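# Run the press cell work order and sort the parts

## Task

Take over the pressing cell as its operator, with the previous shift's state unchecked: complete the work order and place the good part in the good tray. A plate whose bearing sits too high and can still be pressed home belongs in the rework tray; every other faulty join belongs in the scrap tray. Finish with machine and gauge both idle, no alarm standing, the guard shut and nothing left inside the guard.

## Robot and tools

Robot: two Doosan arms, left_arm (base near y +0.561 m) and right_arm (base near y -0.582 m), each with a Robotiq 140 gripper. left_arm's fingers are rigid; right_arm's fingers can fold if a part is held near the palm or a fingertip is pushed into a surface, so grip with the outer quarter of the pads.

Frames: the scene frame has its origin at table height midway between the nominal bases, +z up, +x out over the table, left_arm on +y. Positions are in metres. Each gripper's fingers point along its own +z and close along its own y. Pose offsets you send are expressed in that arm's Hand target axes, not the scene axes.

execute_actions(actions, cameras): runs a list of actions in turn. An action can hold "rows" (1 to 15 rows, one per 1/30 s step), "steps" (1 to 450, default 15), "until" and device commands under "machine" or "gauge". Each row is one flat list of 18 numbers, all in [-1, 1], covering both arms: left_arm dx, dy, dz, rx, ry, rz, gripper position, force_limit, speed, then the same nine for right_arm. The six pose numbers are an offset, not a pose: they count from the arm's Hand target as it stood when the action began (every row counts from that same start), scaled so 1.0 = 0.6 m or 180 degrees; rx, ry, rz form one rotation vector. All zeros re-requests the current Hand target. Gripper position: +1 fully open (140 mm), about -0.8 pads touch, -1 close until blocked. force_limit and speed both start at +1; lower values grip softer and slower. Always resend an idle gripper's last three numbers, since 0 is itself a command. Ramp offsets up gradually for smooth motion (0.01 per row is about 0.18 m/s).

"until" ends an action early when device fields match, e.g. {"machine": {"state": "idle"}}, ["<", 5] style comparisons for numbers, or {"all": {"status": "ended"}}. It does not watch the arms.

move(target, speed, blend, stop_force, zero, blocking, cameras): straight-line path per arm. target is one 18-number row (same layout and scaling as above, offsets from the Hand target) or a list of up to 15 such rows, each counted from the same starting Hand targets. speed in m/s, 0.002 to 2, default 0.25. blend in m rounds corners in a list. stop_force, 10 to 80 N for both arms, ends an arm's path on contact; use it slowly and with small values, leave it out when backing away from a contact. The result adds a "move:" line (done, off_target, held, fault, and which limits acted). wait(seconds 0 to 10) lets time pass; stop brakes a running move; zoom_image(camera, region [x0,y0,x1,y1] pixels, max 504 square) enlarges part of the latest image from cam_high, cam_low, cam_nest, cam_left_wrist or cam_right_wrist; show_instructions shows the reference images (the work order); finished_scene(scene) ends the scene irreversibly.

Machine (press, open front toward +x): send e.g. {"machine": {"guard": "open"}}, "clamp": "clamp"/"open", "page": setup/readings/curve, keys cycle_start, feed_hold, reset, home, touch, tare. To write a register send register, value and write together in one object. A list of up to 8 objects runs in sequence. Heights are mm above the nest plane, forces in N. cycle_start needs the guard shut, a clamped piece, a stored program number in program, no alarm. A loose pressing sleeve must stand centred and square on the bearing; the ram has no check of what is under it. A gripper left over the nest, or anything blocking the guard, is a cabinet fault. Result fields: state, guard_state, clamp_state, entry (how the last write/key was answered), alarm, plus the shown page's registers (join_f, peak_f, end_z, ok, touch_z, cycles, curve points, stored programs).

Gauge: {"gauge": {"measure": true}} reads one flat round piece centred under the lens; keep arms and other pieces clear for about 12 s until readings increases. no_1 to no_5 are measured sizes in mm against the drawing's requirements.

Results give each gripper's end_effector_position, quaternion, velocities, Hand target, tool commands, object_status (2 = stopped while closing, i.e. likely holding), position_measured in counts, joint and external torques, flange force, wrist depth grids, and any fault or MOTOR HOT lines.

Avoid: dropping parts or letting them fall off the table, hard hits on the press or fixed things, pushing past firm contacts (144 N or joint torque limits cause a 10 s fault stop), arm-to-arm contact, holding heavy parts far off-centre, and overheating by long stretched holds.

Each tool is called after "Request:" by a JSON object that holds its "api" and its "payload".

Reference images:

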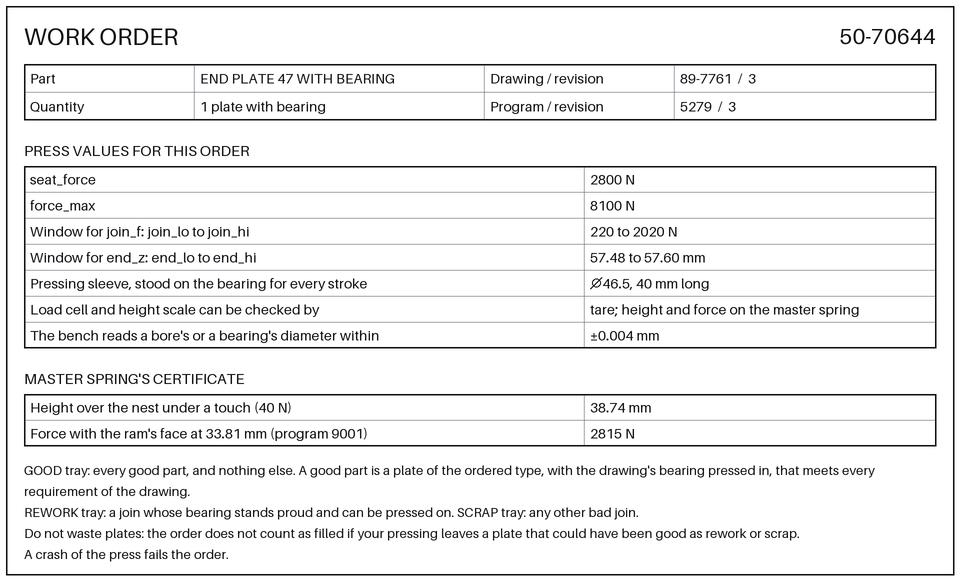

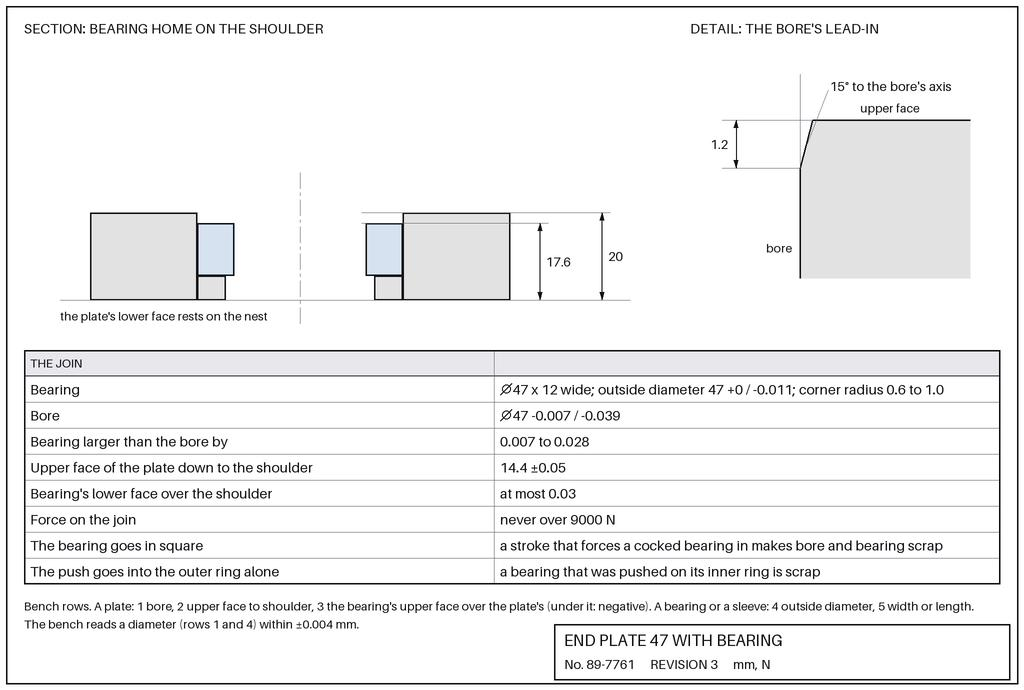

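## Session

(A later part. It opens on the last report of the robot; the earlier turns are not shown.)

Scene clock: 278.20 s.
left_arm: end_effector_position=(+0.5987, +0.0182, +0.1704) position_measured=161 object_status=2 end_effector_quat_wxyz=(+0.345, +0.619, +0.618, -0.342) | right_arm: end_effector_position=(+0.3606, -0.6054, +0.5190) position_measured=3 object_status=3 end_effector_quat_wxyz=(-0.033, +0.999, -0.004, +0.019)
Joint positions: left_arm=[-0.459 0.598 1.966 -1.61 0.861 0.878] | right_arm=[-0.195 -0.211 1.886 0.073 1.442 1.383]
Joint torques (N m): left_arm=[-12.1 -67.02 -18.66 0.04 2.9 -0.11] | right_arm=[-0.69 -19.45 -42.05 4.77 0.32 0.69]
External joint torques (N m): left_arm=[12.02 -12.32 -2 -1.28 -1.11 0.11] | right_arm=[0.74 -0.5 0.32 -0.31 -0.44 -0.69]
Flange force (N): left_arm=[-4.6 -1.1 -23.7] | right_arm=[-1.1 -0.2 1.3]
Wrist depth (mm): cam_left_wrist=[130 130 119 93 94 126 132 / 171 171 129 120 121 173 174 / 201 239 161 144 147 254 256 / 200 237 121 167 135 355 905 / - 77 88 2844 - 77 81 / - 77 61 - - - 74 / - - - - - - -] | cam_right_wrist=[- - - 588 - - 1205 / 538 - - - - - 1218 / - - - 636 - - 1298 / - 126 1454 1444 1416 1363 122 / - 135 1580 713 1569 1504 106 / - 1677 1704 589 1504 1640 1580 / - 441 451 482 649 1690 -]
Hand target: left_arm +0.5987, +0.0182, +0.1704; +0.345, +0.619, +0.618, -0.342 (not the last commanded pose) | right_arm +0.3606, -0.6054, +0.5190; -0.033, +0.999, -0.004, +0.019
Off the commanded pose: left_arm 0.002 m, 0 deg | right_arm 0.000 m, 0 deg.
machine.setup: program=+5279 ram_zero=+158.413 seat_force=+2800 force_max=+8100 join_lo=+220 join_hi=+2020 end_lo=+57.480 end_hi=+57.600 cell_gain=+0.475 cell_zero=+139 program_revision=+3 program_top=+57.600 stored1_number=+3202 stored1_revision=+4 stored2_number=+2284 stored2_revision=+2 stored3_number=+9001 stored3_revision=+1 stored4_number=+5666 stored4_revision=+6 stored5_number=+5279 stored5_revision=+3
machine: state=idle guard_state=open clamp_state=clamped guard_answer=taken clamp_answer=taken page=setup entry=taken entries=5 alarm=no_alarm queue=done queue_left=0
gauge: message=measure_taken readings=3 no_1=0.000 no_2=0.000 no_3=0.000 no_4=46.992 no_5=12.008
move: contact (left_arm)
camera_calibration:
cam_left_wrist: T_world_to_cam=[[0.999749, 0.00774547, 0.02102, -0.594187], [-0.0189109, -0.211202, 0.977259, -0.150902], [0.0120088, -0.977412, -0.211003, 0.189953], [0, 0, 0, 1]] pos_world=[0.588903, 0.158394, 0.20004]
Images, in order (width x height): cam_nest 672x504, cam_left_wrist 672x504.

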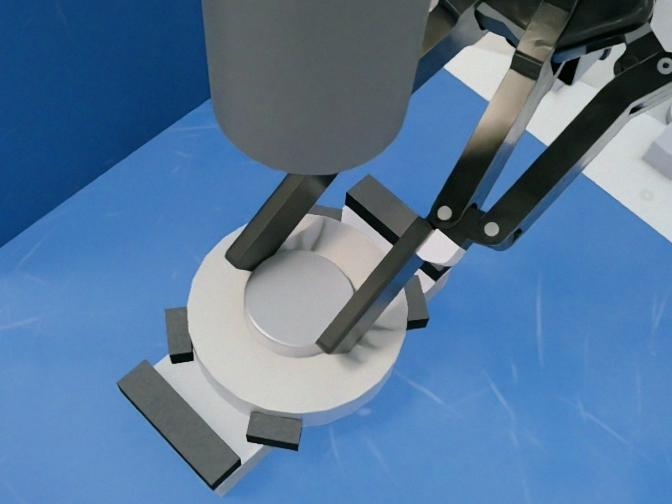

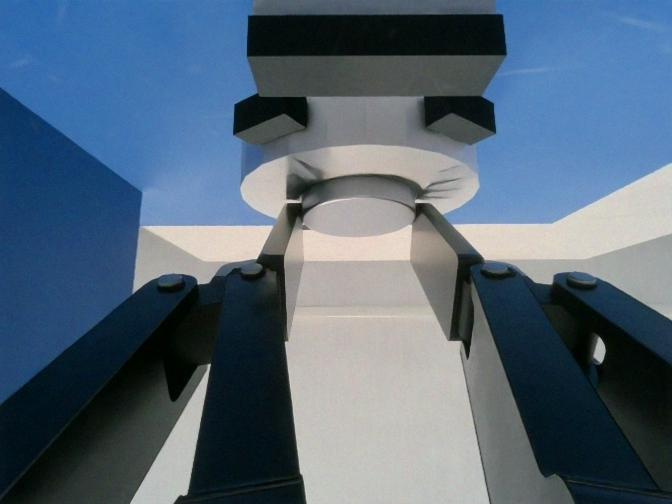

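Request:
{"api": "execute_actions", "payload": {"actions": [{"rows":[[0,0,0,0,0,0,-0.15,-0.5,-1,0,0,0,0,0,0,1,1,1]],"steps":22}], "cameras": ["cam_nest","cam_left_wrist"]}}

Request:
{"api": "zoom_image", "payload": {"camera": "cam_left_wrist", "region": [260, 90, 460, 260]}}

Request:
{"api": "zoom_image", "payload": {"camera": "cam_nest", "region": [215, 225, 385, 365]}}

Scene clock: 279.43 s.
left_arm: end_effector_position=(+0.5987, +0.0182, +0.1703) position_measured=148 object_status=3 end_effector_quat_wxyz=(+0.345, +0.619, +0.618, -0.342) | right_arm: end_effector_position=(+0.3606, -0.6054, +0.5190) position_measured=3 object_status=3 end_effector_quat_wxyz=(-0.033, +0.999, -0.004, +0.019)
Joint positions: left_arm=[-0.459 0.598 1.966 -1.61 0.861 0.878] | right_arm=[-0.195 -0.211 1.886 0.073 1.442 1.383]
Joint torques (N m): left_arm=[1.35 -77.28 -21.73 -1.26 1.89 -0.02] | right_arm=[-0.39 -19.11 -41.99 4.72 0.3 0.63]
External joint torques (N m): left_arm=[-1.32 -2.26 1.04 0.02 -0.1 0.02] | right_arm=[0.43 -0.91 0.14 -0.25 -0.42 -0.63]
Flange force (N): left_arm=[-2.8 -4.8 -1.6] | right_arm=[-1.6 0.3 0.9]
Wrist depth (mm): cam_left_wrist=[130 130 119 94 94 125 132 / 170 171 128 120 121 173 174 / 200 238 161 145 147 253 255 / 200 238 128 201 132 107 2671 / - 77 88 2704 - 77 82 / - 72 61 2959 - - 72 / - - - - - - -] | cam_right_wrist=[533 - - - 613 - 1154 / - - - - - 607 1246 / - - - - - 613 1298 / 1322 135 - 1205 1407 1389 122 / - 1547 1569 - 1802 1464 105 / - 1677 1652 586 1592 1704 1569 / - 441 456 480 1652 1690 -]
Hand target: left_arm +0.5987, +0.0182, +0.1704; +0.345, +0.619, +0.618, -0.342 | right_arm +0.3606, -0.6054, +0.5190; -0.033, +0.999, -0.004, +0.019
Off the commanded pose: left_arm 0.000 m, 0 deg | right_arm 0.000 m, 0 deg.
machine.setup: program=+5279 ram_zero=+158.413 seat_force=+2800 force_max=+8100 join_lo=+220 join_hi=+2020 end_lo=+57.480 end_hi=+57.600 cell_gain=+0.475 cell_zero=+139 program_revision=+3 program_top=+57.600 stored1_number=+3202 stored1_revision=+4 stored2_number=+2284 stored2_revision=+2 stored3_number=+9001 stored3_revision=+1 stored4_number=+5666 stored4_revision=+6 stored5_number=+5279 stored5_revision=+3
machine: state=idle guard_state=open clamp_state=clamped guard_answer=taken clamp_answer=taken page=setup entry=taken entries=5 alarm=no_alarm queue=done queue_left=0
gauge: message=measure_taken readings=3 no_1=0.000 no_2=0.000 no_3=0.000 no_4=46.992 no_5=12.008
camera_calibration:
cam_left_wrist: T_world_to_cam=[[0.99975, 0.00764756, 0.0209998, -0.594068], [-0.0189118, -0.2112, 0.97726, -0.150903], [0.0119088, -0.977413, -0.211003, 0.190014], [0, 0, 0, 1]] pos_world=[0.588803, 0.158394, 0.20004]
Images, in order (width x height): cam_nest 672x504, cam_left_wrist 672x504.

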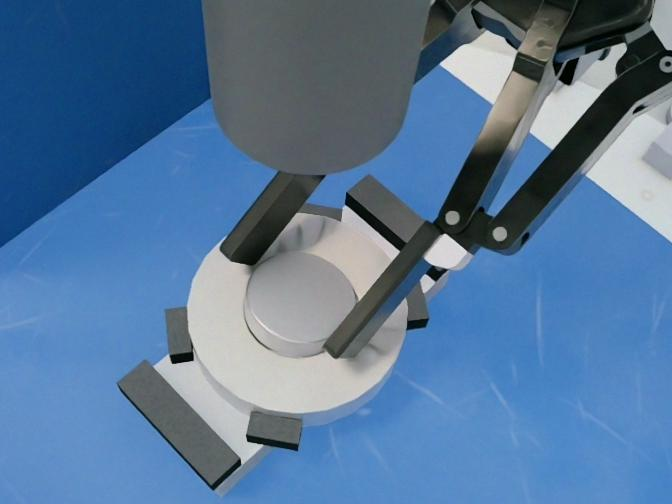

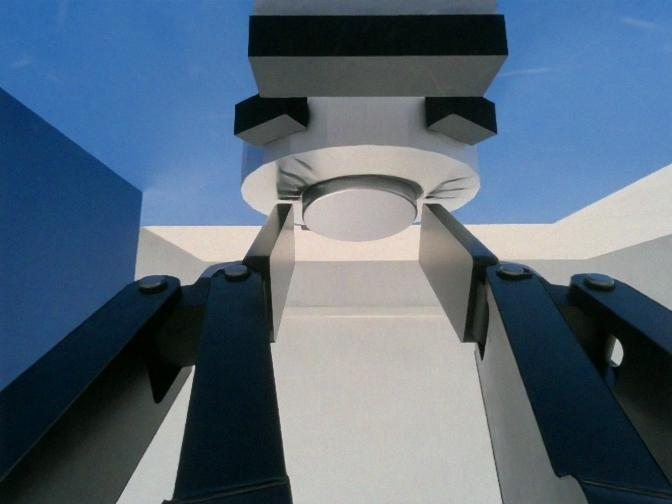

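Scaled by 2.520 from the camera's 672x504 image, which has a finer 960x720 frame.

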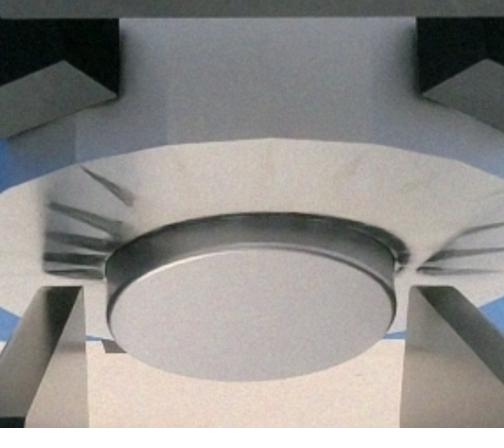

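Scaled by 2.965 from the camera's 672x504 image, which has a finer 960x720 frame.

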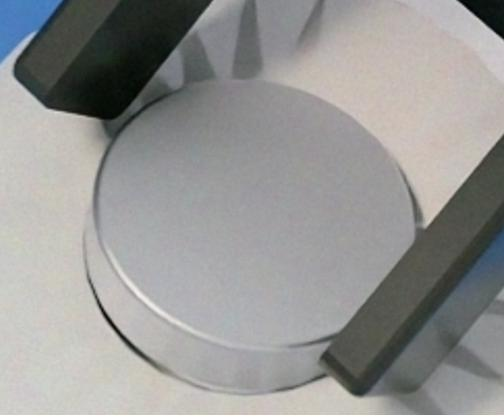

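Request:
{"api": "move", "payload": {"target": [-0.0377,0,-0.0236,0,0,0,-0.15,-0.5,-1,0,0,0,0,0,0,1,1,1], "speed": 0.06}}

Request:
{"api": "move", "payload": {"target": [-0.0136,0,0.0218,0,0,0,-1,0,0,0,0,0,0,0,0,1,1,1], "speed": 0.05, "cameras": ["cam_nest"]}}

Request:
{"api": "move", "payload": {"target": [0.0339,0,0.0212,0,0,0,-1,0,0,0,0,0,0,0,0,1,1,1], "speed": 0.005, "stop_force": 14, "cameras": ["cam_nest","cam_left_wrist"]}}

Request:
{"api": "zoom_image", "payload": {"camera": "cam_left_wrist", "region": [260, 90, 460, 260]}}

Request:
{"api": "zoom_image", "payload": {"camera": "cam_nest", "region": [215, 225, 385, 365]}}

Scene clock: 280.73 s.
left_arm: end_effector_position=(+0.5985, +0.0182, +0.1970) position_measured=148 object_status=3 end_effector_quat_wxyz=(+0.345, +0.619, +0.618, -0.342) | right_arm: end_effector_position=(+0.3606, -0.6054, +0.5190) position_measured=3 object_status=3 end_effector_quat_wxyz=(-0.033, +0.999, -0.004, +0.019)
Joint positions: left_arm=[-0.459 0.56 1.961 -1.574 0.86 0.821] | right_arm=[-0.195 -0.211 1.886 0.073 1.442 1.383]
Joint torques (N m): left_arm=[0.86 -75.03 -23.52 -1.18 1.84 -0.1] | right_arm=[-0.42 -19.51 -41.95 4.73 0.31 0.66]
External joint torques (N m): left_arm=[-0.84 -2.06 1.39 -0.03 -0.15 0.1] | right_arm=[0.26 -0.33 0.17 -0.27 -0.43 -0.67]
Flange force (N): left_arm=[-1.6 -5.3 -1.9] | right_arm=[-0.8 0.9 1.0]
Wrist depth (mm): cam_left_wrist=[166 166 152 127 128 168 168 / 194 218 194 148 148 221 222 / 200 269 294 184 271 323 - / 200 253 110 - 132 109 - / - 77 88 2704 132 77 78 / - 72 61 2671 - - 72 / - - - 2704 - - -] | cam_right_wrist=[538 594 - - - - 1154 / 544 - - - 602 578 1246 / - - - - 604 - 1290 / - 136 1473 - 1416 1425 121 / - 118 1547 679 1425 1525 105 / - 1690 1525 586 1615 1569 1536 / - 441 456 480 640 1704 1665]
Hand target: left_arm +0.5986, +0.0182, +0.1970; +0.345, +0.619, +0.618, -0.342 | right_arm +0.3606, -0.6054, +0.5190; -0.033, +0.999, -0.004, +0.019
Off the commanded pose: left_arm 0.000 m, 0 deg | right_arm 0.000 m, 0 deg.
machine.setup: program=+5279 ram_zero=+158.413 seat_force=+2800 force_max=+8100 join_lo=+220 join_hi=+2020 end_lo=+57.480 end_hi=+57.600 cell_gain=+0.475 cell_zero=+139 program_revision=+3 program_top=+57.600 stored1_number=+3202 stored1_revision=+4 stored2_number=+2284 stored2_revision=+2 stored3_number=+9001 stored3_revision=+1 stored4_number=+5666 stored4_revision=+6 stored5_number=+5279 stored5_revision=+3
machine: state=idle guard_state=open clamp_state=clamped guard_answer=taken clamp_answer=taken page=setup entry=taken entries=5 alarm=no_alarm queue=done queue_left=0
gauge: message=measure_taken readings=3 no_1=0.000 no_2=0.000 no_3=0.000 no_4=46.992 no_5=12.008
move: done

Scene clock: 281.50 s.
left_arm: end_effector_position=(+0.5986, +0.0028, +0.1970) position_measured=233 object_status=3 end_effector_quat_wxyz=(+0.345, +0.619, +0.618, -0.342) | right_arm: end_effector_position=(+0.3606, -0.6054, +0.5190) position_measured=3 object_status=3 end_effector_quat_wxyz=(-0.033, +0.999, -0.004, +0.019)
Joint positions: left_arm=[-0.48 0.566 1.948 -1.585 0.848 0.813] | right_arm=[-0.195 -0.211 1.886 0.073 1.442 1.383]
Joint torques (N m): left_arm=[-0.08 -76.74 -23.34 -1.39 1.78 0.04] | right_arm=[-0.66 -18.97 -41.95 4.76 0.31 0.65]
External joint torques (N m): left_arm=[0.15 -1.48 0.91 0.14 -0.1 -0.03] | right_arm=[0.55 -0.95 0.1 -0.28 -0.44 -0.66]
Flange force (N): left_arm=[-1.0 -2.8 -2.5] | right_arm=[-1.6 0.1 0.8]
Wrist depth (mm): cam_left_wrist=[166 166 122 113 117 168 168 / 194 218 169 139 148 221 223 / 200 255 296 168 314 296 537 / 200 241 - 110 924 3318 3269 / 199 223 77 - 82 78 2808 / - 61 68 61 61 72 61 / - - - - - - -] | cam_right_wrist=[- - - - - - 1172 / 522 - - - - - 1246 / - - 647 - - - 1268 / - 135 1425 1603 1398 1389 122 / - 118 1603 706 - 1504 105 / - 1665 1717 586 594 1603 1547 / - 421 457 482 1652 1665 1665]
Hand target: left_arm +0.5986, +0.0028, +0.1970; +0.345, +0.619, +0.618, -0.342 | right_arm +0.3606, -0.6054, +0.5190; -0.033, +0.999, -0.004, +0.019
Off the commanded pose: left_arm 0.000 m, 0 deg | right_arm 0.000 m, 0 deg.
machine.setup: program=+5279 ram_zero=+158.413 seat_force=+2800 force_max=+8100 join_lo=+220 join_hi=+2020 end_lo=+57.480 end_hi=+57.600 cell_gain=+0.475 cell_zero=+139 program_revision=+3 program_top=+57.600 stored1_number=+3202 stored1_revision=+4 stored2_number=+2284 stored2_revision=+2 stored3_number=+9001 stored3_revision=+1 stored4_number=+5666 stored4_revision=+6 stored5_number=+5279 stored5_revision=+3
machine: state=idle guard_state=open clamp_state=clamped guard_answer=taken clamp_answer=taken page=setup entry=taken entries=5 alarm=no_alarm queue=done queue_left=0
gauge: message=measure_taken readings=3 no_1=0.000 no_2=0.000 no_3=0.000 no_4=46.992 no_5=12.008
move: done
Images, in order (width x height): cam_nest 672x504.

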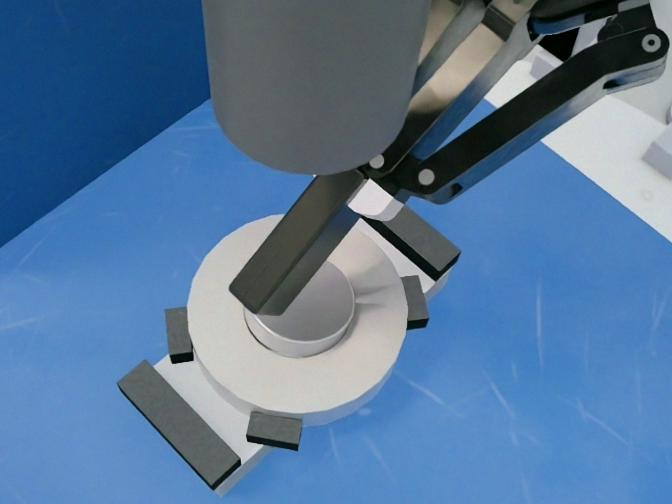

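Scene clock: 286.03 s.
left_arm: end_effector_position=(+0.5987, +0.0027, +0.1774) position_measured=233 object_status=3 end_effector_quat_wxyz=(+0.345, +0.619, +0.618, -0.342) | right_arm: end_effector_position=(+0.3606, -0.6054, +0.5190) position_measured=3 object_status=3 end_effector_quat_wxyz=(-0.033, +0.999, -0.004, +0.019)
Joint positions: left_arm=[-0.48 0.594 1.952 -1.613 0.849 0.855] | right_arm=[-0.195 -0.211 1.886 0.073 1.442 1.383]
Joint torques (N m): left_arm=[1.44 -63.84 -12.85 1.97 -1.76 -0.09] | right_arm=[-0.55 -18.89 -42.14 4.76 0.27 0.67]
External joint torques (N m): left_arm=[-1.33 -15.6 -8.43 -3.23 3.52 0.09] | right_arm=[0.5 -1.13 0.24 -0.28 -0.4 -0.67]
Flange force (N): left_arm=[-17.2 -2.5 -8.0] | right_arm=[-2.1 0.2 0.9]
Wrist depth (mm): cam_left_wrist=[140 140 111 107 106 135 142 / 182 184 121 113 114 186 188 / 201 245 165 141 153 274 495 / 200 2844 - 110 740 855 898 / 200 223 77 - 82 78 2607 / - 61 68 61 61 72 61 / - - - - - - -] | cam_right_wrist=[537 601 - 577 575 - - / 574 - - - - - 1185 / - - - - - 651 - / - 135 1444 1615 1494 1444 122 / - 126 1558 - 1473 - 105 / - 1896 1652 575 609 1603 1547 / - 445 458 486 1665 1677 1603]
Hand target: left_arm +0.5987, +0.0027, +0.1774; +0.345, +0.619, +0.618, -0.342 (not the last commanded pose) | right_arm +0.3606, -0.6054, +0.5190; -0.033, +0.999, -0.004, +0.019
Off the commanded pose: left_arm 0.004 m, 0 deg | right_arm 0.000 m, 0 deg.
machine.setup: program=+5279 ram_zero=+158.413 seat_force=+2800 force_max=+8100 join_lo=+220 join_hi=+2020 end_lo=+57.480 end_hi=+57.600 cell_gain=+0.475 cell_zero=+139 program_revision=+3 program_top=+57.600 stored1_number=+3202 stored1_revision=+4 stored2_number=+2284 stored2_revision=+2 stored3_number=+9001 stored3_revision=+1 stored4_number=+5666 stored4_revision=+6 stored5_number=+5279 stored5_revision=+3
machine: state=idle guard_state=open clamp_state=clamped guard_answer=taken clamp_answer=taken page=setup entry=taken entries=5 alarm=no_alarm queue=done queue_left=0
gauge: message=measure_taken readings=3 no_1=0.000 no_2=0.000 no_3=0.000 no_4=46.992 no_5=12.008
move: contact (left_arm)
camera_calibration:
cam_left_wrist: T_world_to_cam=[[0.999747, 0.00772947, 0.0211165, -0.594233], [-0.0190112, -0.210991, 0.977303, -0.161094], [0.0120094, -0.977457, -0.210791, 0.176265], [0, 0, 0, 1]] pos_world=[0.588903, 0.142895, 0.20714]
Images, in order (width x height): cam_nest 672x504, cam_left_wrist 672x504.

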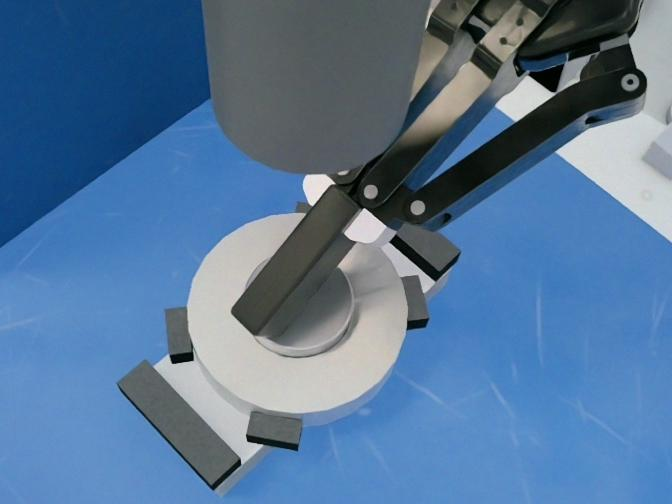

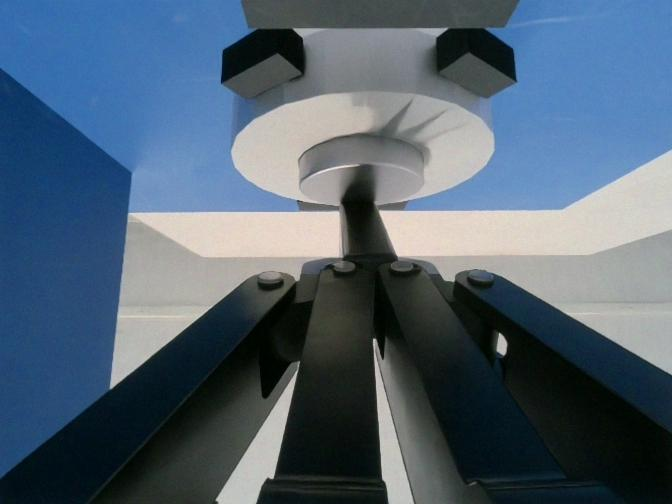

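Scaled by 2.520 from the camera's 672x504 image, which has a finer 960x720 frame.

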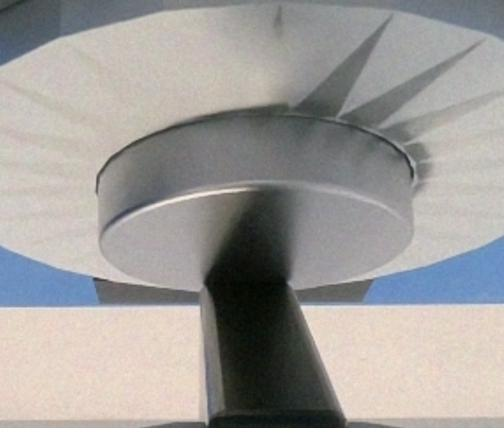

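Scaled by 2.965 from the camera's 672x504 image, which has a finer 960x720 frame.

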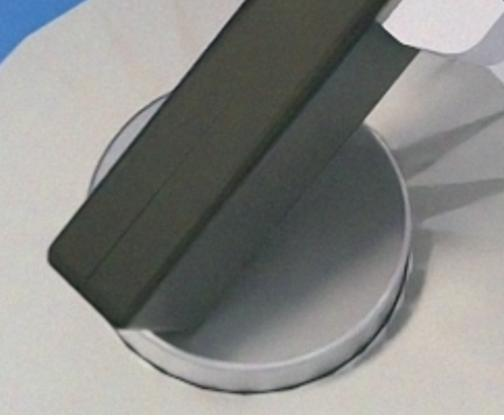

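Request:
{"api": "move", "payload": {"target": [[-0.0141,0,-0.0088,0,0,0,-1,0,0,0,0,0,0,0,0,1,1,1],[-0.0141,0,-0.0888,0,0,0,-1,0,0,0,0,0,0,0,0,1,1,1]], "speed": 0.06, "cameras": ["cam_nest","cam_left_wrist"]}}

Scene clock: 288.93 s.
left_arm: end_effector_position=(+0.5985, +0.0434, +0.2128) position_measured=233 object_status=3 end_effector_quat_wxyz=(+0.345, +0.619, +0.618, -0.342) | right_arm: end_effector_position=(+0.3606, -0.6054, +0.5190) position_measured=3 object_status=3 end_effector_quat_wxyz=(-0.033, +0.999, -0.004, +0.019)
Joint positions: left_arm=[-0.424 0.528 1.977 -1.532 0.881 0.801] | right_arm=[-0.195 -0.211 1.886 0.073 1.442 1.383]
Joint torques (N m): left_arm=[1.61 -72.44 -24.23 -1.16 1.7 -0.07] | right_arm=[-0.45 -18.99 -41.84 4.72 0.33 0.65]
External joint torques (N m): left_arm=[-1.66 -2.66 1.54 -0.01 -0.03 0.07] | right_arm=[0.52 -1.1 0.05 -0.24 -0.45 -0.65]
Flange force (N): left_arm=[-2.8 -6.7 -1.5] | right_arm=[-1.8 0.1 0.7]
Wrist depth (mm): cam_left_wrist=[182 187 180 154 157 190 191 / 200 239 232 176 189 250 251 / 200 271 334 275 331 629 631 / 200 272 995 110 862 - - / 199 223 77 - 82 78 - / - 61 68 61 61 72 61 / - - - - - - -] | cam_right_wrist=[532 - - - 542 - 1172 / - - 599 - - - 1261 / - - - 621 - 641 1290 / - 135 1389 1212 1504 145 122 / - 1536 1592 677 1627 - 106 / - - 1652 589 596 1558 1525 / - 440 460 480 1652 1665 1652]
Hand target: left_arm +0.5985, +0.0435, +0.2128; +0.345, +0.619, +0.618, -0.342 | right_arm +0.3606, -0.6054, +0.5190; -0.033, +0.999, -0.004, +0.019
Off the commanded pose: left_arm 0.000 m, 0 deg | right_arm 0.000 m, 0 deg.
machine.setup: program=+5279 ram_zero=+158.413 seat_force=+2800 force_max=+8100 join_lo=+220 join_hi=+2020 end_lo=+57.480 end_hi=+57.600 cell_gain=+0.475 cell_zero=+139 program_revision=+3 program_top=+57.600 stored1_number=+3202 stored1_revision=+4 stored2_number=+2284 stored2_revision=+2 stored3_number=+9001 stored3_revision=+1 stored4_number=+5666 stored4_revision=+6 stored5_number=+5279 stored5_revision=+3
machine: state=idle guard_state=open clamp_state=clamped guard_answer=taken clamp_answer=taken page=setup entry=taken entries=5 alarm=no_alarm queue=done queue_left=0
gauge: message=measure_taken readings=3 no_1=0.000 no_2=0.000 no_3=0.000 no_4=46.992 no_5=12.008
move: done
camera_calibration:
cam_left_wrist: T_world_to_cam=[[0.999747, 0.00772738, 0.0211173, -0.595093], [-0.019011, -0.211107, 0.977278, -0.186982], [0.0120098, -0.977433, -0.210906, 0.223513], [0, 0, 0, 1]] pos_world=[0.588703, 0.183595, 0.24244]
Images, in order (width x height): cam_nest 672x504, cam_left_wrist 672x504.

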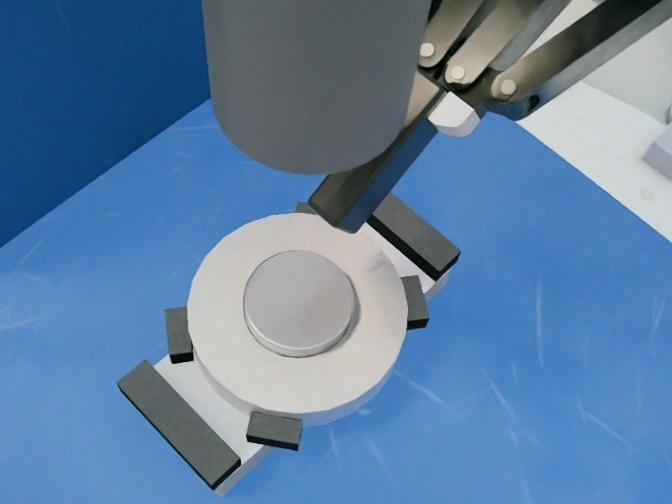

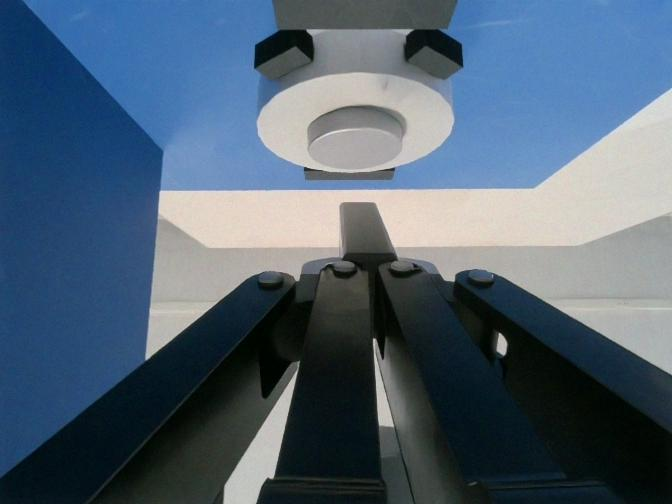

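Request:
{"api": "zoom_image", "payload": {"camera": "cam_nest", "region": [180, 200, 420, 430]}}

Request:
{"api": "zoom_image", "payload": {"camera": "cam_left_wrist", "region": [250, 60, 460, 190]}}

Scaled by 2.100 from the camera's 672x504 image, which has a finer 960x720 frame.

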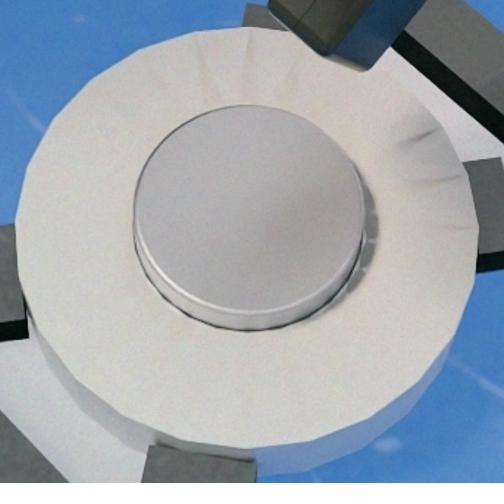

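Scaled by 2.400 from the camera's 672x504 image, which has a finer 960x720 frame.

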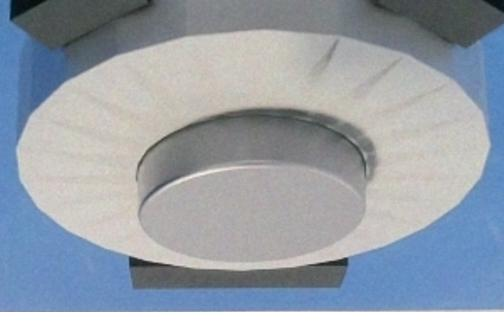

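Request:
{"api": "zoom_image", "payload": {"camera": "cam_left_wrist", "region": [295, 95, 415, 180]}}

Request:
{"api": "zoom_image", "payload": {"camera": "cam_nest", "region": [225, 235, 375, 370]}}

Scaled by 4.200 from the camera's 672x504 image, which has a finer 960x720 frame.

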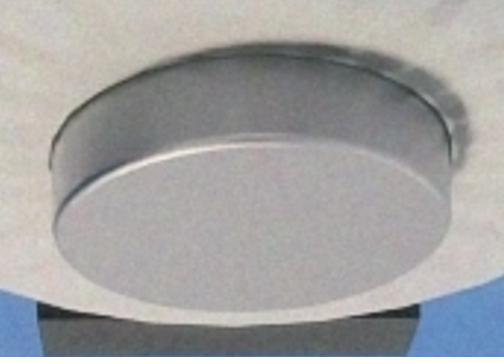

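Scaled by 3.360 from the camera's 672x504 image, which has a finer 960x720 frame.

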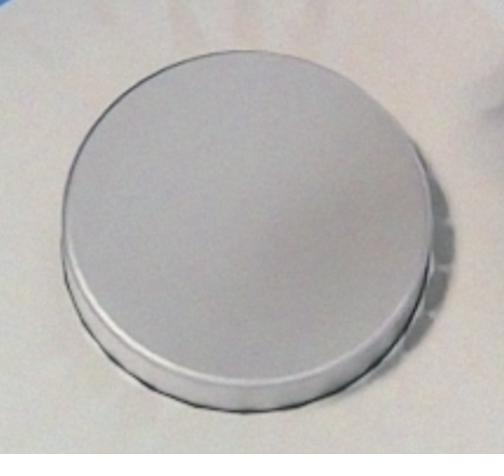

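Request:
{"api": "move", "payload": {"target": [0.0239,-0.0308,0.0491,0,0,0,-1,0,0,0,0,0,0,0,0,1,1,1], "speed": 0.06}}

Request:
{"api": "move", "payload": {"target": [0.0155,0,0.0097,0,0,0,-1,0,0,0,0,0,0,0,0,1,1,1], "speed": 0.004, "stop_force": 15}}

Request:
{"api": "move", "payload": {"target": [[-0.0141,0,-0.0088,0,0,0,-1,0,0,0,0,0,0,0,0,1,1,1],[-0.0241,0.0308,-0.0493,0,0,0,-1,0,0,0,0,0,0,0,0,1,1,1]], "speed": 0.06, "cameras": ["cam_nest","cam_left_wrist"]}}

Request:
{"api": "zoom_image", "payload": {"camera": "cam_left_wrist", "region": [295, 95, 415, 180]}}

Request:
{"api": "zoom_image", "payload": {"camera": "cam_nest", "region": [225, 235, 375, 370]}}

Scene clock: 291.40 s.
left_arm: end_effector_position=(+0.5802, +0.0261, +0.1850) position_measured=233 object_status=3 end_effector_quat_wxyz=(+0.345, +0.619, +0.618, -0.342) | right_arm: end_effector_position=(+0.3606, -0.6054, +0.5190) position_measured=3 object_status=3 end_effector_quat_wxyz=(-0.033, +0.999, -0.004, +0.019)
Joint positions: left_arm=[-0.461 0.557 2.004 -1.61 0.86 0.875] | right_arm=[-0.195 -0.211 1.886 0.073 1.442 1.383]
Joint torques (N m): left_arm=[1.65 -73.41 -21.81 -1.32 1.93 0.28] | right_arm=[-0.58 -19.19 -41.75 4.77 0.34 0.65]
External joint torques (N m): left_arm=[-1.48 -2.58 1.11 0.09 -0.14 -0.28] | right_arm=[0.31 -0.52 -0.17 -0.3 -0.47 -0.66]
Flange force (N): left_arm=[-3.9 -5.0 -2.0] | right_arm=[-0.6 0.7 0.5]
Wrist depth (mm): cam_left_wrist=[150 150 150 111 106 112 152 / 164 197 198 139 134 177 201 / 172 234 289 168 161 293 293 / 163 218 745 110 105 883 978 / 163 204 77 - 82 78 2882 / - 61 68 61 61 72 63 / - - - - - - -] | cam_right_wrist=[512 - - - - - 1212 / - - - - 602 - 1160 / 749 - - - - - - / - 135 1473 1435 1464 1380 122 / - 1494 1558 773 1473 1372 105 / - 1731 1704 593 604 1536 1569 / - 445 463 482 577 1704 1652]
Hand target: left_arm +0.5802, +0.0260, +0.1849; +0.345, +0.619, +0.618, -0.342 | right_arm +0.3606, -0.6054, +0.5190; -0.033, +0.999, -0.004, +0.019
Off the commanded pose: left_arm 0.000 m, 0 deg | right_arm 0.000 m, 0 deg.
machine.setup: program=+5279 ram_zero=+158.413 seat_force=+2800 force_max=+8100 join_lo=+220 join_hi=+2020 end_lo=+57.480 end_hi=+57.600 cell_gain=+0.475 cell_zero=+139 program_revision=+3 program_top=+57.600 stored1_number=+3202 stored1_revision=+4 stored2_number=+2284 stored2_revision=+2 stored3_number=+9001 stored3_revision=+1 stored4_number=+5666 stored4_revision=+6 stored5_number=+5279 stored5_revision=+3
machine: state=idle guard_state=open clamp_state=clamped guard_answer=taken clamp_answer=taken page=setup entry=taken entries=5 alarm=no_alarm queue=done queue_left=0
gauge: message=measure_taken readings=3 no_1=0.000 no_2=0.000 no_3=0.000 no_4=46.992 no_5=12.008
move: done

Scene clock: 293.77 s.
left_arm: end_effector_position=(+0.5802, +0.0260, +0.1781) position_measured=233 object_status=3 end_effector_quat_wxyz=(+0.345, +0.619, +0.617, -0.342) | right_arm: end_effector_position=(+0.3606, -0.6054, +0.5190) position_measured=3 object_status=3 end_effector_quat_wxyz=(-0.033, +0.999, -0.004, +0.019)
Joint positions: left_arm=[-0.461 0.568 2.006 -1.621 0.861 0.891] | right_arm=[-0.195 -0.211 1.886 0.073 1.442 1.383]
Joint torques (N m): left_arm=[-4.2 -59.84 -17.4 0.07 -1.52 -0.07] | right_arm=[-0.7 -19.12 -41.8 4.79 0.3 0.64]
External joint torques (N m): left_arm=[4.34 -16.35 -2.82 -1.31 3.32 0.07] | right_arm=[0.7 -0.98 -0.11 -0.31 -0.43 -0.64]
Flange force (N): left_arm=[-13.1 -6.8 -21.8] | right_arm=[-1.3 -0.3 0.5]
Wrist depth (mm): cam_left_wrist=[141 141 141 103 103 107 143 / 164 185 186 133 131 153 188 / 172 228 271 157 154 275 255 / 163 233 995 110 745 811 - / 163 204 77 - 82 78 2882 / - 61 68 61 61 72 61 / - - - - - - -] | cam_right_wrist=[549 - - - 566 - 1154 / - 641 627 - - - 1205 / 645 - 643 616 - - 1372 / - 136 1504 1354 1416 1298 122 / - 118 1558 - 1504 1547 105 / - 1745 1615 582 1569 1640 1558 / - 441 457 482 1690 1717 -]
Hand target: left_arm +0.5802, +0.0260, +0.1780; +0.345, +0.619, +0.617, -0.342 (not the last commanded pose) | right_arm +0.3606, -0.6054, +0.5190; -0.033, +0.999, -0.004, +0.019
Off the commanded pose: left_arm 0.004 m, 0 deg | right_arm 0.000 m, 0 deg.
machine.setup: program=+5279 ram_zero=+158.413 seat_force=+2800 force_max=+8100 join_lo=+220 join_hi=+2020 end_lo=+57.480 end_hi=+57.600 cell_gain=+0.475 cell_zero=+139 program_revision=+3 program_top=+57.600 stored1_number=+3202 stored1_revision=+4 stored2_number=+2284 stored2_revision=+2 stored3_number=+9001 stored3_revision=+1 stored4_number=+5666 stored4_revision=+6 stored5_number=+5279 stored5_revision=+3
machine: state=idle guard_state=open clamp_state=clamped guard_answer=taken clamp_answer=taken page=setup entry=taken entries=5 alarm=no_alarm queue=done queue_left=0
gauge: message=measure_taken readings=3 no_1=0.000 no_2=0.000 no_3=0.000 no_4=46.992 no_5=12.008
move: contact (left_arm)

Scene clock: 295.27 s.
left_arm: end_effector_position=(+0.5985, +0.0434, +0.2060) position_measured=233 object_status=3 end_effector_quat_wxyz=(+0.345, +0.619, +0.617, -0.342) | right_arm: end_effector_position=(+0.3606, -0.6054, +0.5190) position_measured=3 object_status=3 end_effector_quat_wxyz=(-0.033, +0.999, -0.004, +0.019)
Joint positions: left_arm=[-0.424 0.537 1.979 -1.541 0.881 0.816] | right_arm=[-0.195 -0.211 1.886 0.073 1.442 1.383]
Joint torques (N m): left_arm=[1.05 -73.4 -23.76 -1.13 1.75 0.11] | right_arm=[-0.84 -18.78 -42.04 4.75 0.34 0.65]
External joint torques (N m): left_arm=[-1.06 -1.79 1.55 -0.04 -0.06 -0.11] | right_arm=[0.7 -1.01 0.34 -0.3 -0.46 -0.65]
Flange force (N): left_arm=[-1.9 -5.3 -1.4] | right_arm=[-2.0 -0.3 1.3]
Wrist depth (mm): cam_left_wrist=[178 178 170 134 151 181 181 / 201 225 221 164 176 237 238 / 200 272 315 197 316 348 556 / 200 253 - 110 113 973 - / 199 223 77 - 82 78 2737 / - 61 68 61 61 72 61 / - - - - - - -] | cam_right_wrist=[534 - - - - - 1160 / - - - - - - 1268 / - - - - - - 1275 / 1330 136 1483 1246 1494 1380 121 / - 1558 1536 776 1483 1435 105 / - 1704 1717 586 591 1603 1536 / - 442 460 479 577 1704 1690]
Hand target: left_arm +0.5986, +0.0434, +0.2061; +0.345, +0.619, +0.617, -0.342 | right_arm +0.3606, -0.6054, +0.5190; -0.033, +0.999, -0.004, +0.019
Off the commanded pose: left_arm 0.000 m, 0 deg | right_arm 0.000 m, 0 deg.
machine.setup: program=+5279 ram_zero=+158.413 seat_force=+2800 force_max=+8100 join_lo=+220 join_hi=+2020 end_lo=+57.480 end_hi=+57.600 cell_gain=+0.475 cell_zero=+139 program_revision=+3 program_top=+57.600 stored1_number=+3202 stored1_revision=+4 stored2_number=+2284 stored2_revision=+2 stored3_number=+9001 stored3_revision=+1 stored4_number=+5666 stored4_revision=+6 stored5_number=+5279 stored5_revision=+3
machine: state=idle guard_state=open clamp_state=clamped guard_answer=taken clamp_answer=taken page=setup entry=taken entries=5 alarm=no_alarm queue=done queue_left=0
gauge: message=measure_taken readings=3 no_1=0.000 no_2=0.000 no_3=0.000 no_4=46.992 no_5=12.008
move: done
camera_calibration:
cam_left_wrist: T_world_to_cam=[[0.999745, 0.00771368, 0.0212125, -0.594967], [-0.0191107, -0.2108, 0.977342, -0.180349], [0.0120105, -0.977499, -0.210599, 0.222019], [0, 0, 0, 1]] pos_world=[0.588703, 0.183595, 0.235641]
Images, in order (width x height): cam_nest 672x504, cam_left_wrist 672x504.

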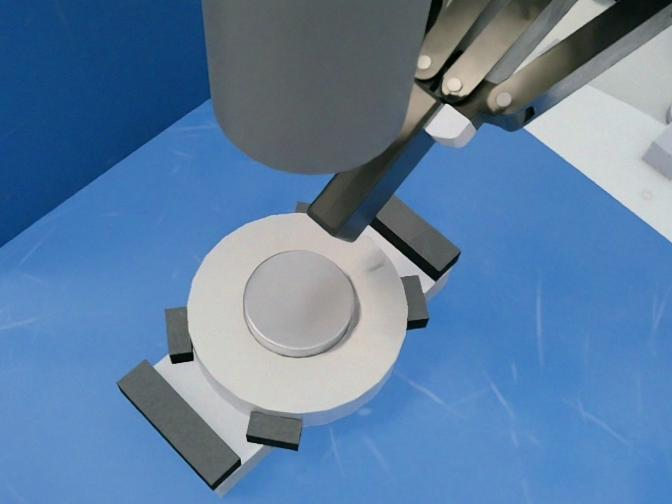

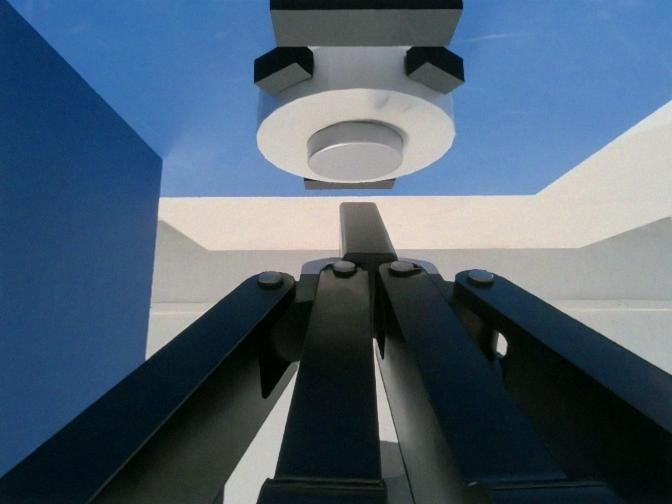

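Scaled by 4.200 from the camera's 672x504 image, which has a finer 960x720 frame.

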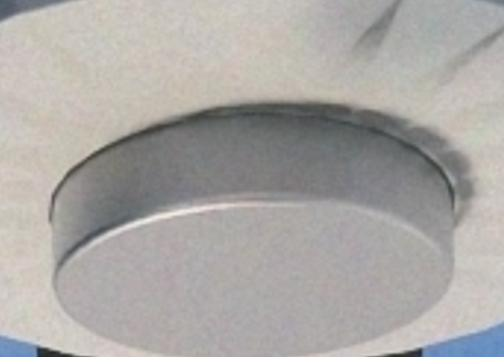

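Scaled by 3.360 from the camera's 672x504 image, which has a finer 960x720 frame.

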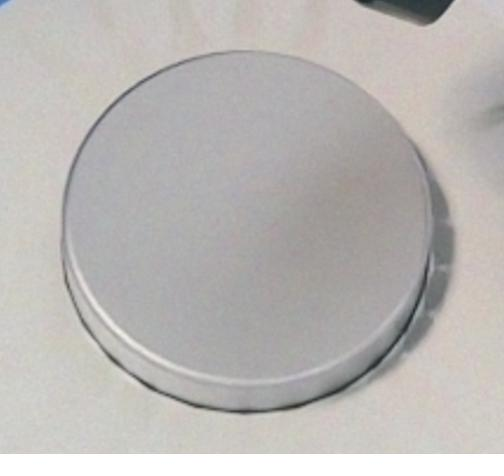

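Request:
{"api": "move", "payload": {"target": [0.0144,0.0308,0.0380,0,0,0,-1,0,0,0,0,0,0,0,0,1,1,1], "speed": 0.06}}

Request:
{"api": "move", "payload": {"target": [0.0155,0,0.0097,0,0,0,-1,0,0,0,0,0,0,0,0,1,1,1], "speed": 0.004, "stop_force": 15}}

Request:
{"api": "move", "payload": {"target": [[-0.0141,0,-0.0088,0,0,0,-1,0,0,0,0,0,0,0,0,1,1,1]], "speed": 0.06}}

Scene clock: 296.37 s.
left_arm: end_effector_position=(+0.6171, +0.0287, +0.1868) position_measured=233 object_status=3 end_effector_quat_wxyz=(+0.345, +0.619, +0.617, -0.342) | right_arm: end_effector_position=(+0.3606, -0.6054, +0.5190) position_measured=3 object_status=3 end_effector_quat_wxyz=(-0.033, +0.999, -0.004, +0.019)
Joint positions: left_arm=[-0.432 0.588 1.937 -1.555 0.876 0.826] | right_arm=[-0.195 -0.211 1.886 0.073 1.442 1.383]
Joint torques (N m): left_arm=[1.09 -77.66 -23.97 -1.23 1.82 -0.07] | right_arm=[-0.92 -19.09 -42 4.81 0.27 0.68]
External joint torques (N m): left_arm=[-1.11 -2.03 1.99 0.04 -0.11 0.07] | right_arm=[0.7 -0.75 0.16 -0.34 -0.4 -0.68]
Flange force (N): left_arm=[-1.7 -6.5 -1.9] | right_arm=[-1.3 -0.2 0.9]
Wrist depth (mm): cam_left_wrist=[153 152 108 108 146 154 154 / 199 200 140 138 179 202 204 / 219 267 173 165 271 296 563 / 228 266 887 110 114 - - / 217 - 77 - 82 78 75 / - 61 68 61 61 72 61 / - - - - - - -] | cam_right_wrist=[538 - 588 - - - 1166 / 548 - 616 - - - 1136 / - - - 616 623 - 1306 / - 126 - 978 1416 145 122 / - 109 1580 855 1454 1454 105 / - 1717 1665 593 602 1569 1569 / - 439 456 479 647 1640 -]
Hand target: left_arm +0.6172, +0.0287, +0.1868; +0.345, +0.619, +0.617, -0.342 | right_arm +0.3606, -0.6054, +0.5190; -0.033, +0.999, -0.004, +0.019
Off the commanded pose: left_arm 0.000 m, 0 deg | right_arm 0.000 m, 0 deg.
machine.setup: program=+5279 ram_zero=+158.413 seat_force=+2800 force_max=+8100 join_lo=+220 join_hi=+2020 end_lo=+57.480 end_hi=+57.600 cell_gain=+0.475 cell_zero=+139 program_revision=+3 program_top=+57.600 stored1_number=+3202 stored1_revision=+4 stored2_number=+2284 stored2_revision=+2 stored3_number=+9001 stored3_revision=+1 stored4_number=+5666 stored4_revision=+6 stored5_number=+5279 stored5_revision=+3
machine: state=idle guard_state=open clamp_state=clamped guard_answer=taken clamp_answer=taken page=setup entry=taken entries=5 alarm=no_alarm queue=done queue_left=0
gauge: message=measure_taken readings=3 no_1=0.000 no_2=0.000 no_3=0.000 no_4=46.992 no_5=12.008
move: done

Scene clock: 299.23 s.
left_arm: end_effector_position=(+0.6173, +0.0286, +0.1778) position_measured=233 object_status=3 end_effector_quat_wxyz=(+0.345, +0.619, +0.617, -0.342) | right_arm: end_effector_position=(+0.3606, -0.6054, +0.5190) position_measured=3 object_status=3 end_effector_quat_wxyz=(-0.033, +0.999, -0.004, +0.019)
Joint positions: left_arm=[-0.432 0.6 1.938 -1.567 0.876 0.845] | right_arm=[-0.195 -0.211 1.886 0.073 1.442 1.383]
Joint torques (N m): left_arm=[-4.03 -62.83 -19.12 -0.05 -2.15 0.04] | right_arm=[-0.68 -19.06 -42.04 4.75 0.31 0.67]
External joint torques (N m): left_arm=[4.13 -17.69 -2.4 -1.15 3.9 -0.04] | right_arm=[0.65 -0.89 0.27 -0.29 -0.43 -0.67]
Flange force (N): left_arm=[-14.0 -8.9 -23.3] | right_arm=[-1.7 -0.1 1.1]
Wrist depth (mm): cam_left_wrist=[140 141 105 105 135 142 142 / 185 184 134 132 165 187 188 / 219 269 166 155 250 274 538 / 229 2882 839 110 105 2489 - / 217 255 77 - 82 78 2772 / - 61 68 61 61 72 63 / - - - - - - -] | cam_right_wrist=[- 596 - - - - 1192 / - - - - 618 - 1253 / - 663 - 632 - 630 1338 / 1275 135 1514 1389 1425 1398 121 / - 1592 1569 883 1483 1514 105 / - 1717 1640 586 591 1514 1603 / - 444 457 486 647 1773 1640]
Hand target: left_arm +0.6172, +0.0286, +0.1778; +0.345, +0.619, +0.617, -0.342 (not the last commanded pose) | right_arm +0.3606, -0.6054, +0.5190; -0.033, +0.999, -0.004, +0.019
Off the commanded pose: left_arm 0.002 m, 0 deg | right_arm 0.000 m, 0 deg.
machine.setup: program=+5279 ram_zero=+158.413 seat_force=+2800 force_max=+8100 join_lo=+220 join_hi=+2020 end_lo=+57.480 end_hi=+57.600 cell_gain=+0.475 cell_zero=+139 program_revision=+3 program_top=+57.600 stored1_number=+3202 stored1_revision=+4 stored2_number=+2284 stored2_revision=+2 stored3_number=+9001 stored3_revision=+1 stored4_number=+5666 stored4_revision=+6 stored5_number=+5279 stored5_revision=+3
machine: state=idle guard_state=open clamp_state=clamped guard_answer=taken clamp_answer=taken page=setup entry=taken entries=5 alarm=no_alarm queue=done queue_left=0
gauge: message=measure_taken readings=3 no_1=0.000 no_2=0.000 no_3=0.000 no_4=46.992 no_5=12.008
move: contact (left_arm)

Scene clock: 299.97 s.
left_arm: end_effector_position=(+0.6172, +0.0286, +0.1877) position_measured=233 object_status=3 end_effector_quat_wxyz=(+0.345, +0.619, +0.617, -0.342) | right_arm: end_effector_position=(+0.3606, -0.6054, +0.5190) position_measured=3 object_status=3 end_effector_quat_wxyz=(-0.033, +0.999, -0.004, +0.019)
Joint positions: left_arm=[-0.432 0.586 1.936 -1.554 0.876 0.824] | right_arm=[-0.195 -0.211 1.886 0.073 1.442 1.383]
Joint torques (N m): left_arm=[1.19 -78.5 -23.42 -1.34 1.81 0.09] | right_arm=[-0.65 -19.26 -41.96 4.76 0.34 0.67]
External joint torques (N m): left_arm=[-1.31 -0.68 1.46 0.16 -0.11 -0.09] | right_arm=[0.57 -0.65 0.12 -0.29 -0.47 -0.67]
Flange force (N): left_arm=[-1.1 -4.0 -0.2] | right_arm=[-1.1 0.1 1.0]
Wrist depth (mm): cam_left_wrist=[153 154 106 109 147 155 156 / 201 202 140 138 181 204 205 / 218 270 190 167 273 299 545 / 229 2844 986 110 768 - 3712 / 217 - 77 - 82 78 2737 / - 61 68 61 61 72 64 / - - - - - - -] | cam_right_wrist=[- - - - 578 551 1166 / 555 - 634 - - - 1239 / 675 - 621 - - - 1290 / 1283 136 1483 1338 1338 144 122 / - 1558 1569 808 1454 1514 105 / - 1677 1627 591 602 1615 - / - 445 462 482 643 1665 -]
Hand target: left_arm +0.6172, +0.0286, +0.1878; +0.345, +0.619, +0.617, -0.342 | right_arm +0.3606, -0.6054, +0.5190; -0.033, +0.999, -0.004, +0.019
Off the commanded pose: left_arm 0.000 m, 0 deg | right_arm 0.000 m, 0 deg.
machine.setup: program=+5279 ram_zero=+158.413 seat_force=+2800 force_max=+8100 join_lo=+220 join_hi=+2020 end_lo=+57.480 end_hi=+57.600 cell_gain=+0.475 cell_zero=+139 program_revision=+3 program_top=+57.600 stored1_number=+3202 stored1_revision=+4 stored2_number=+2284 stored2_revision=+2 stored3_number=+9001 stored3_revision=+1 stored4_number=+5666 stored4_revision=+6 stored5_number=+5279 stored5_revision=+3
machine: state=idle guard_state=open clamp_state=clamped guard_answer=taken clamp_answer=taken page=setup entry=taken entries=5 alarm=no_alarm queue=done queue_left=0
gauge: message=measure_taken readings=3 no_1=0.000 no_2=0.000 no_3=0.000 no_4=46.992 no_5=12.008
move: done

Request:
{"api": "move", "payload": {"target": [[0.1746,-0.0287,-0.3651,0,0,0,-0.15,0,-1,0,0,0,0,0,0,1,1,1],[0.2717,0.3047,-0.5992,0,0,0,-0.15,0,-1,0,0,0,0,0,0,1,1,1],[0.4347,0.5738,-0.4512,0,0,0,-0.15,0,-1,0,0,0,0,0,0,1,1,1],[0.5025,0.5738,-0.4088,0,0,0,-0.15,0,-1,0,0,0,0,0,0,1,1,1]], "speed": [0.2,0.28,0.2,0.06], "blend": [0.04,0.04,0.01,0], "cameras": ["cam_left_wrist"]}}

Scene clock: 304.70 s.
left_arm: end_effector_position=(+0.9621, +0.3963, +0.0635) position_measured=148 object_status=3 end_effector_quat_wxyz=(+0.345, +0.619, +0.617, -0.342) | right_arm: end_effector_position=(+0.3606, -0.6054, +0.5190) position_measured=3 object_status=3 end_effector_quat_wxyz=(-0.033, +0.999, -0.004, +0.019)
Joint positions: left_arm=[0.089 1.07 1.202 -1.083 1.278 0.658] | right_arm=[-0.195 -0.211 1.886 0.073 1.442 1.383]
Joint torques (N m): left_arm=[1.11 -121.53 -31.32 -0.25 1.5 -0.14] | right_arm=[-0.79 -19.28 -41.97 4.77 0.29 0.61]
External joint torques (N m): left_arm=[-1.24 -0.19 1.47 0.02 -0.08 0.14] | right_arm=[0.73 -0.71 0.17 -0.31 -0.42 -0.62]
Flange force (N): left_arm=[-1.3 -4.8 1.4] | right_arm=[-1.2 -0.4 1.0]
Wrist depth (mm): cam_left_wrist=[- - - - - - 121 / 167 - - - - - 160 / 192 228 254 62 75 235 234 / - 356 128 139 132 114 376 / - 77 88 2489 - 77 82 / - 72 61 3000 - - 72 / - - - 2920 - - -] | cam_right_wrist=[- - - - - - 1185 / 544 - - 597 - - 1225 / - - - - - - 1298 / - 136 1483 1338 1416 1354 122 / - 1558 1558 734 1444 1483 105 / - 1690 1704 602 1592 1627 - / - 442 458 480 647 1665 -]
Hand target: left_arm +0.9620, +0.3963, +0.0634; +0.345, +0.619, +0.617, -0.342 | right_arm +0.3606, -0.6054, +0.5190; -0.033, +0.999, -0.004, +0.019
Off the commanded pose: left_arm 0.000 m, 0 deg | right_arm 0.000 m, 0 deg.
machine.setup: program=+5279 ram_zero=+158.413 seat_force=+2800 force_max=+8100 join_lo=+220 join_hi=+2020 end_lo=+57.480 end_hi=+57.600 cell_gain=+0.475 cell_zero=+139 program_revision=+3 program_top=+57.600 stored1_number=+3202 stored1_revision=+4 stored2_number=+2284 stored2_revision=+2 stored3_number=+9001 stored3_revision=+1 stored4_number=+5666 stored4_revision=+6 stored5_number=+5279 stored5_revision=+3
machine: state=idle guard_state=open clamp_state=clamped guard_answer=taken clamp_answer=taken page=setup entry=taken entries=5 alarm=no_alarm queue=done queue_left=0
gauge: message=measure_taken readings=3 no_1=0.000 no_2=0.000 no_3=0.000 no_4=46.992 no_5=12.008
move: done
camera_calibration:
cam_left_wrist: T_world_to_cam=[[0.999742, 0.00779356, 0.02133, -0.958125], [-0.0192099, -0.210706, 0.977361, 0.0403027], [0.0121115, -0.977518, -0.210502, 0.532508], [0, 0, 0, 1]] pos_world=[0.952202, 0.536496, 0.0931405]
Images, in order (width x height): cam_left_wrist 672x504.

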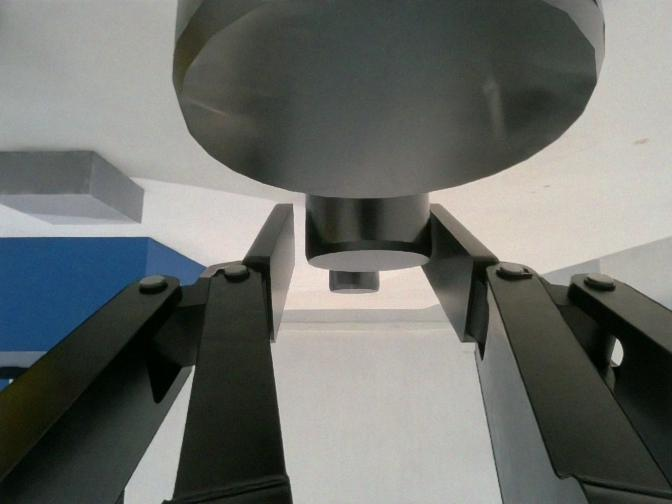

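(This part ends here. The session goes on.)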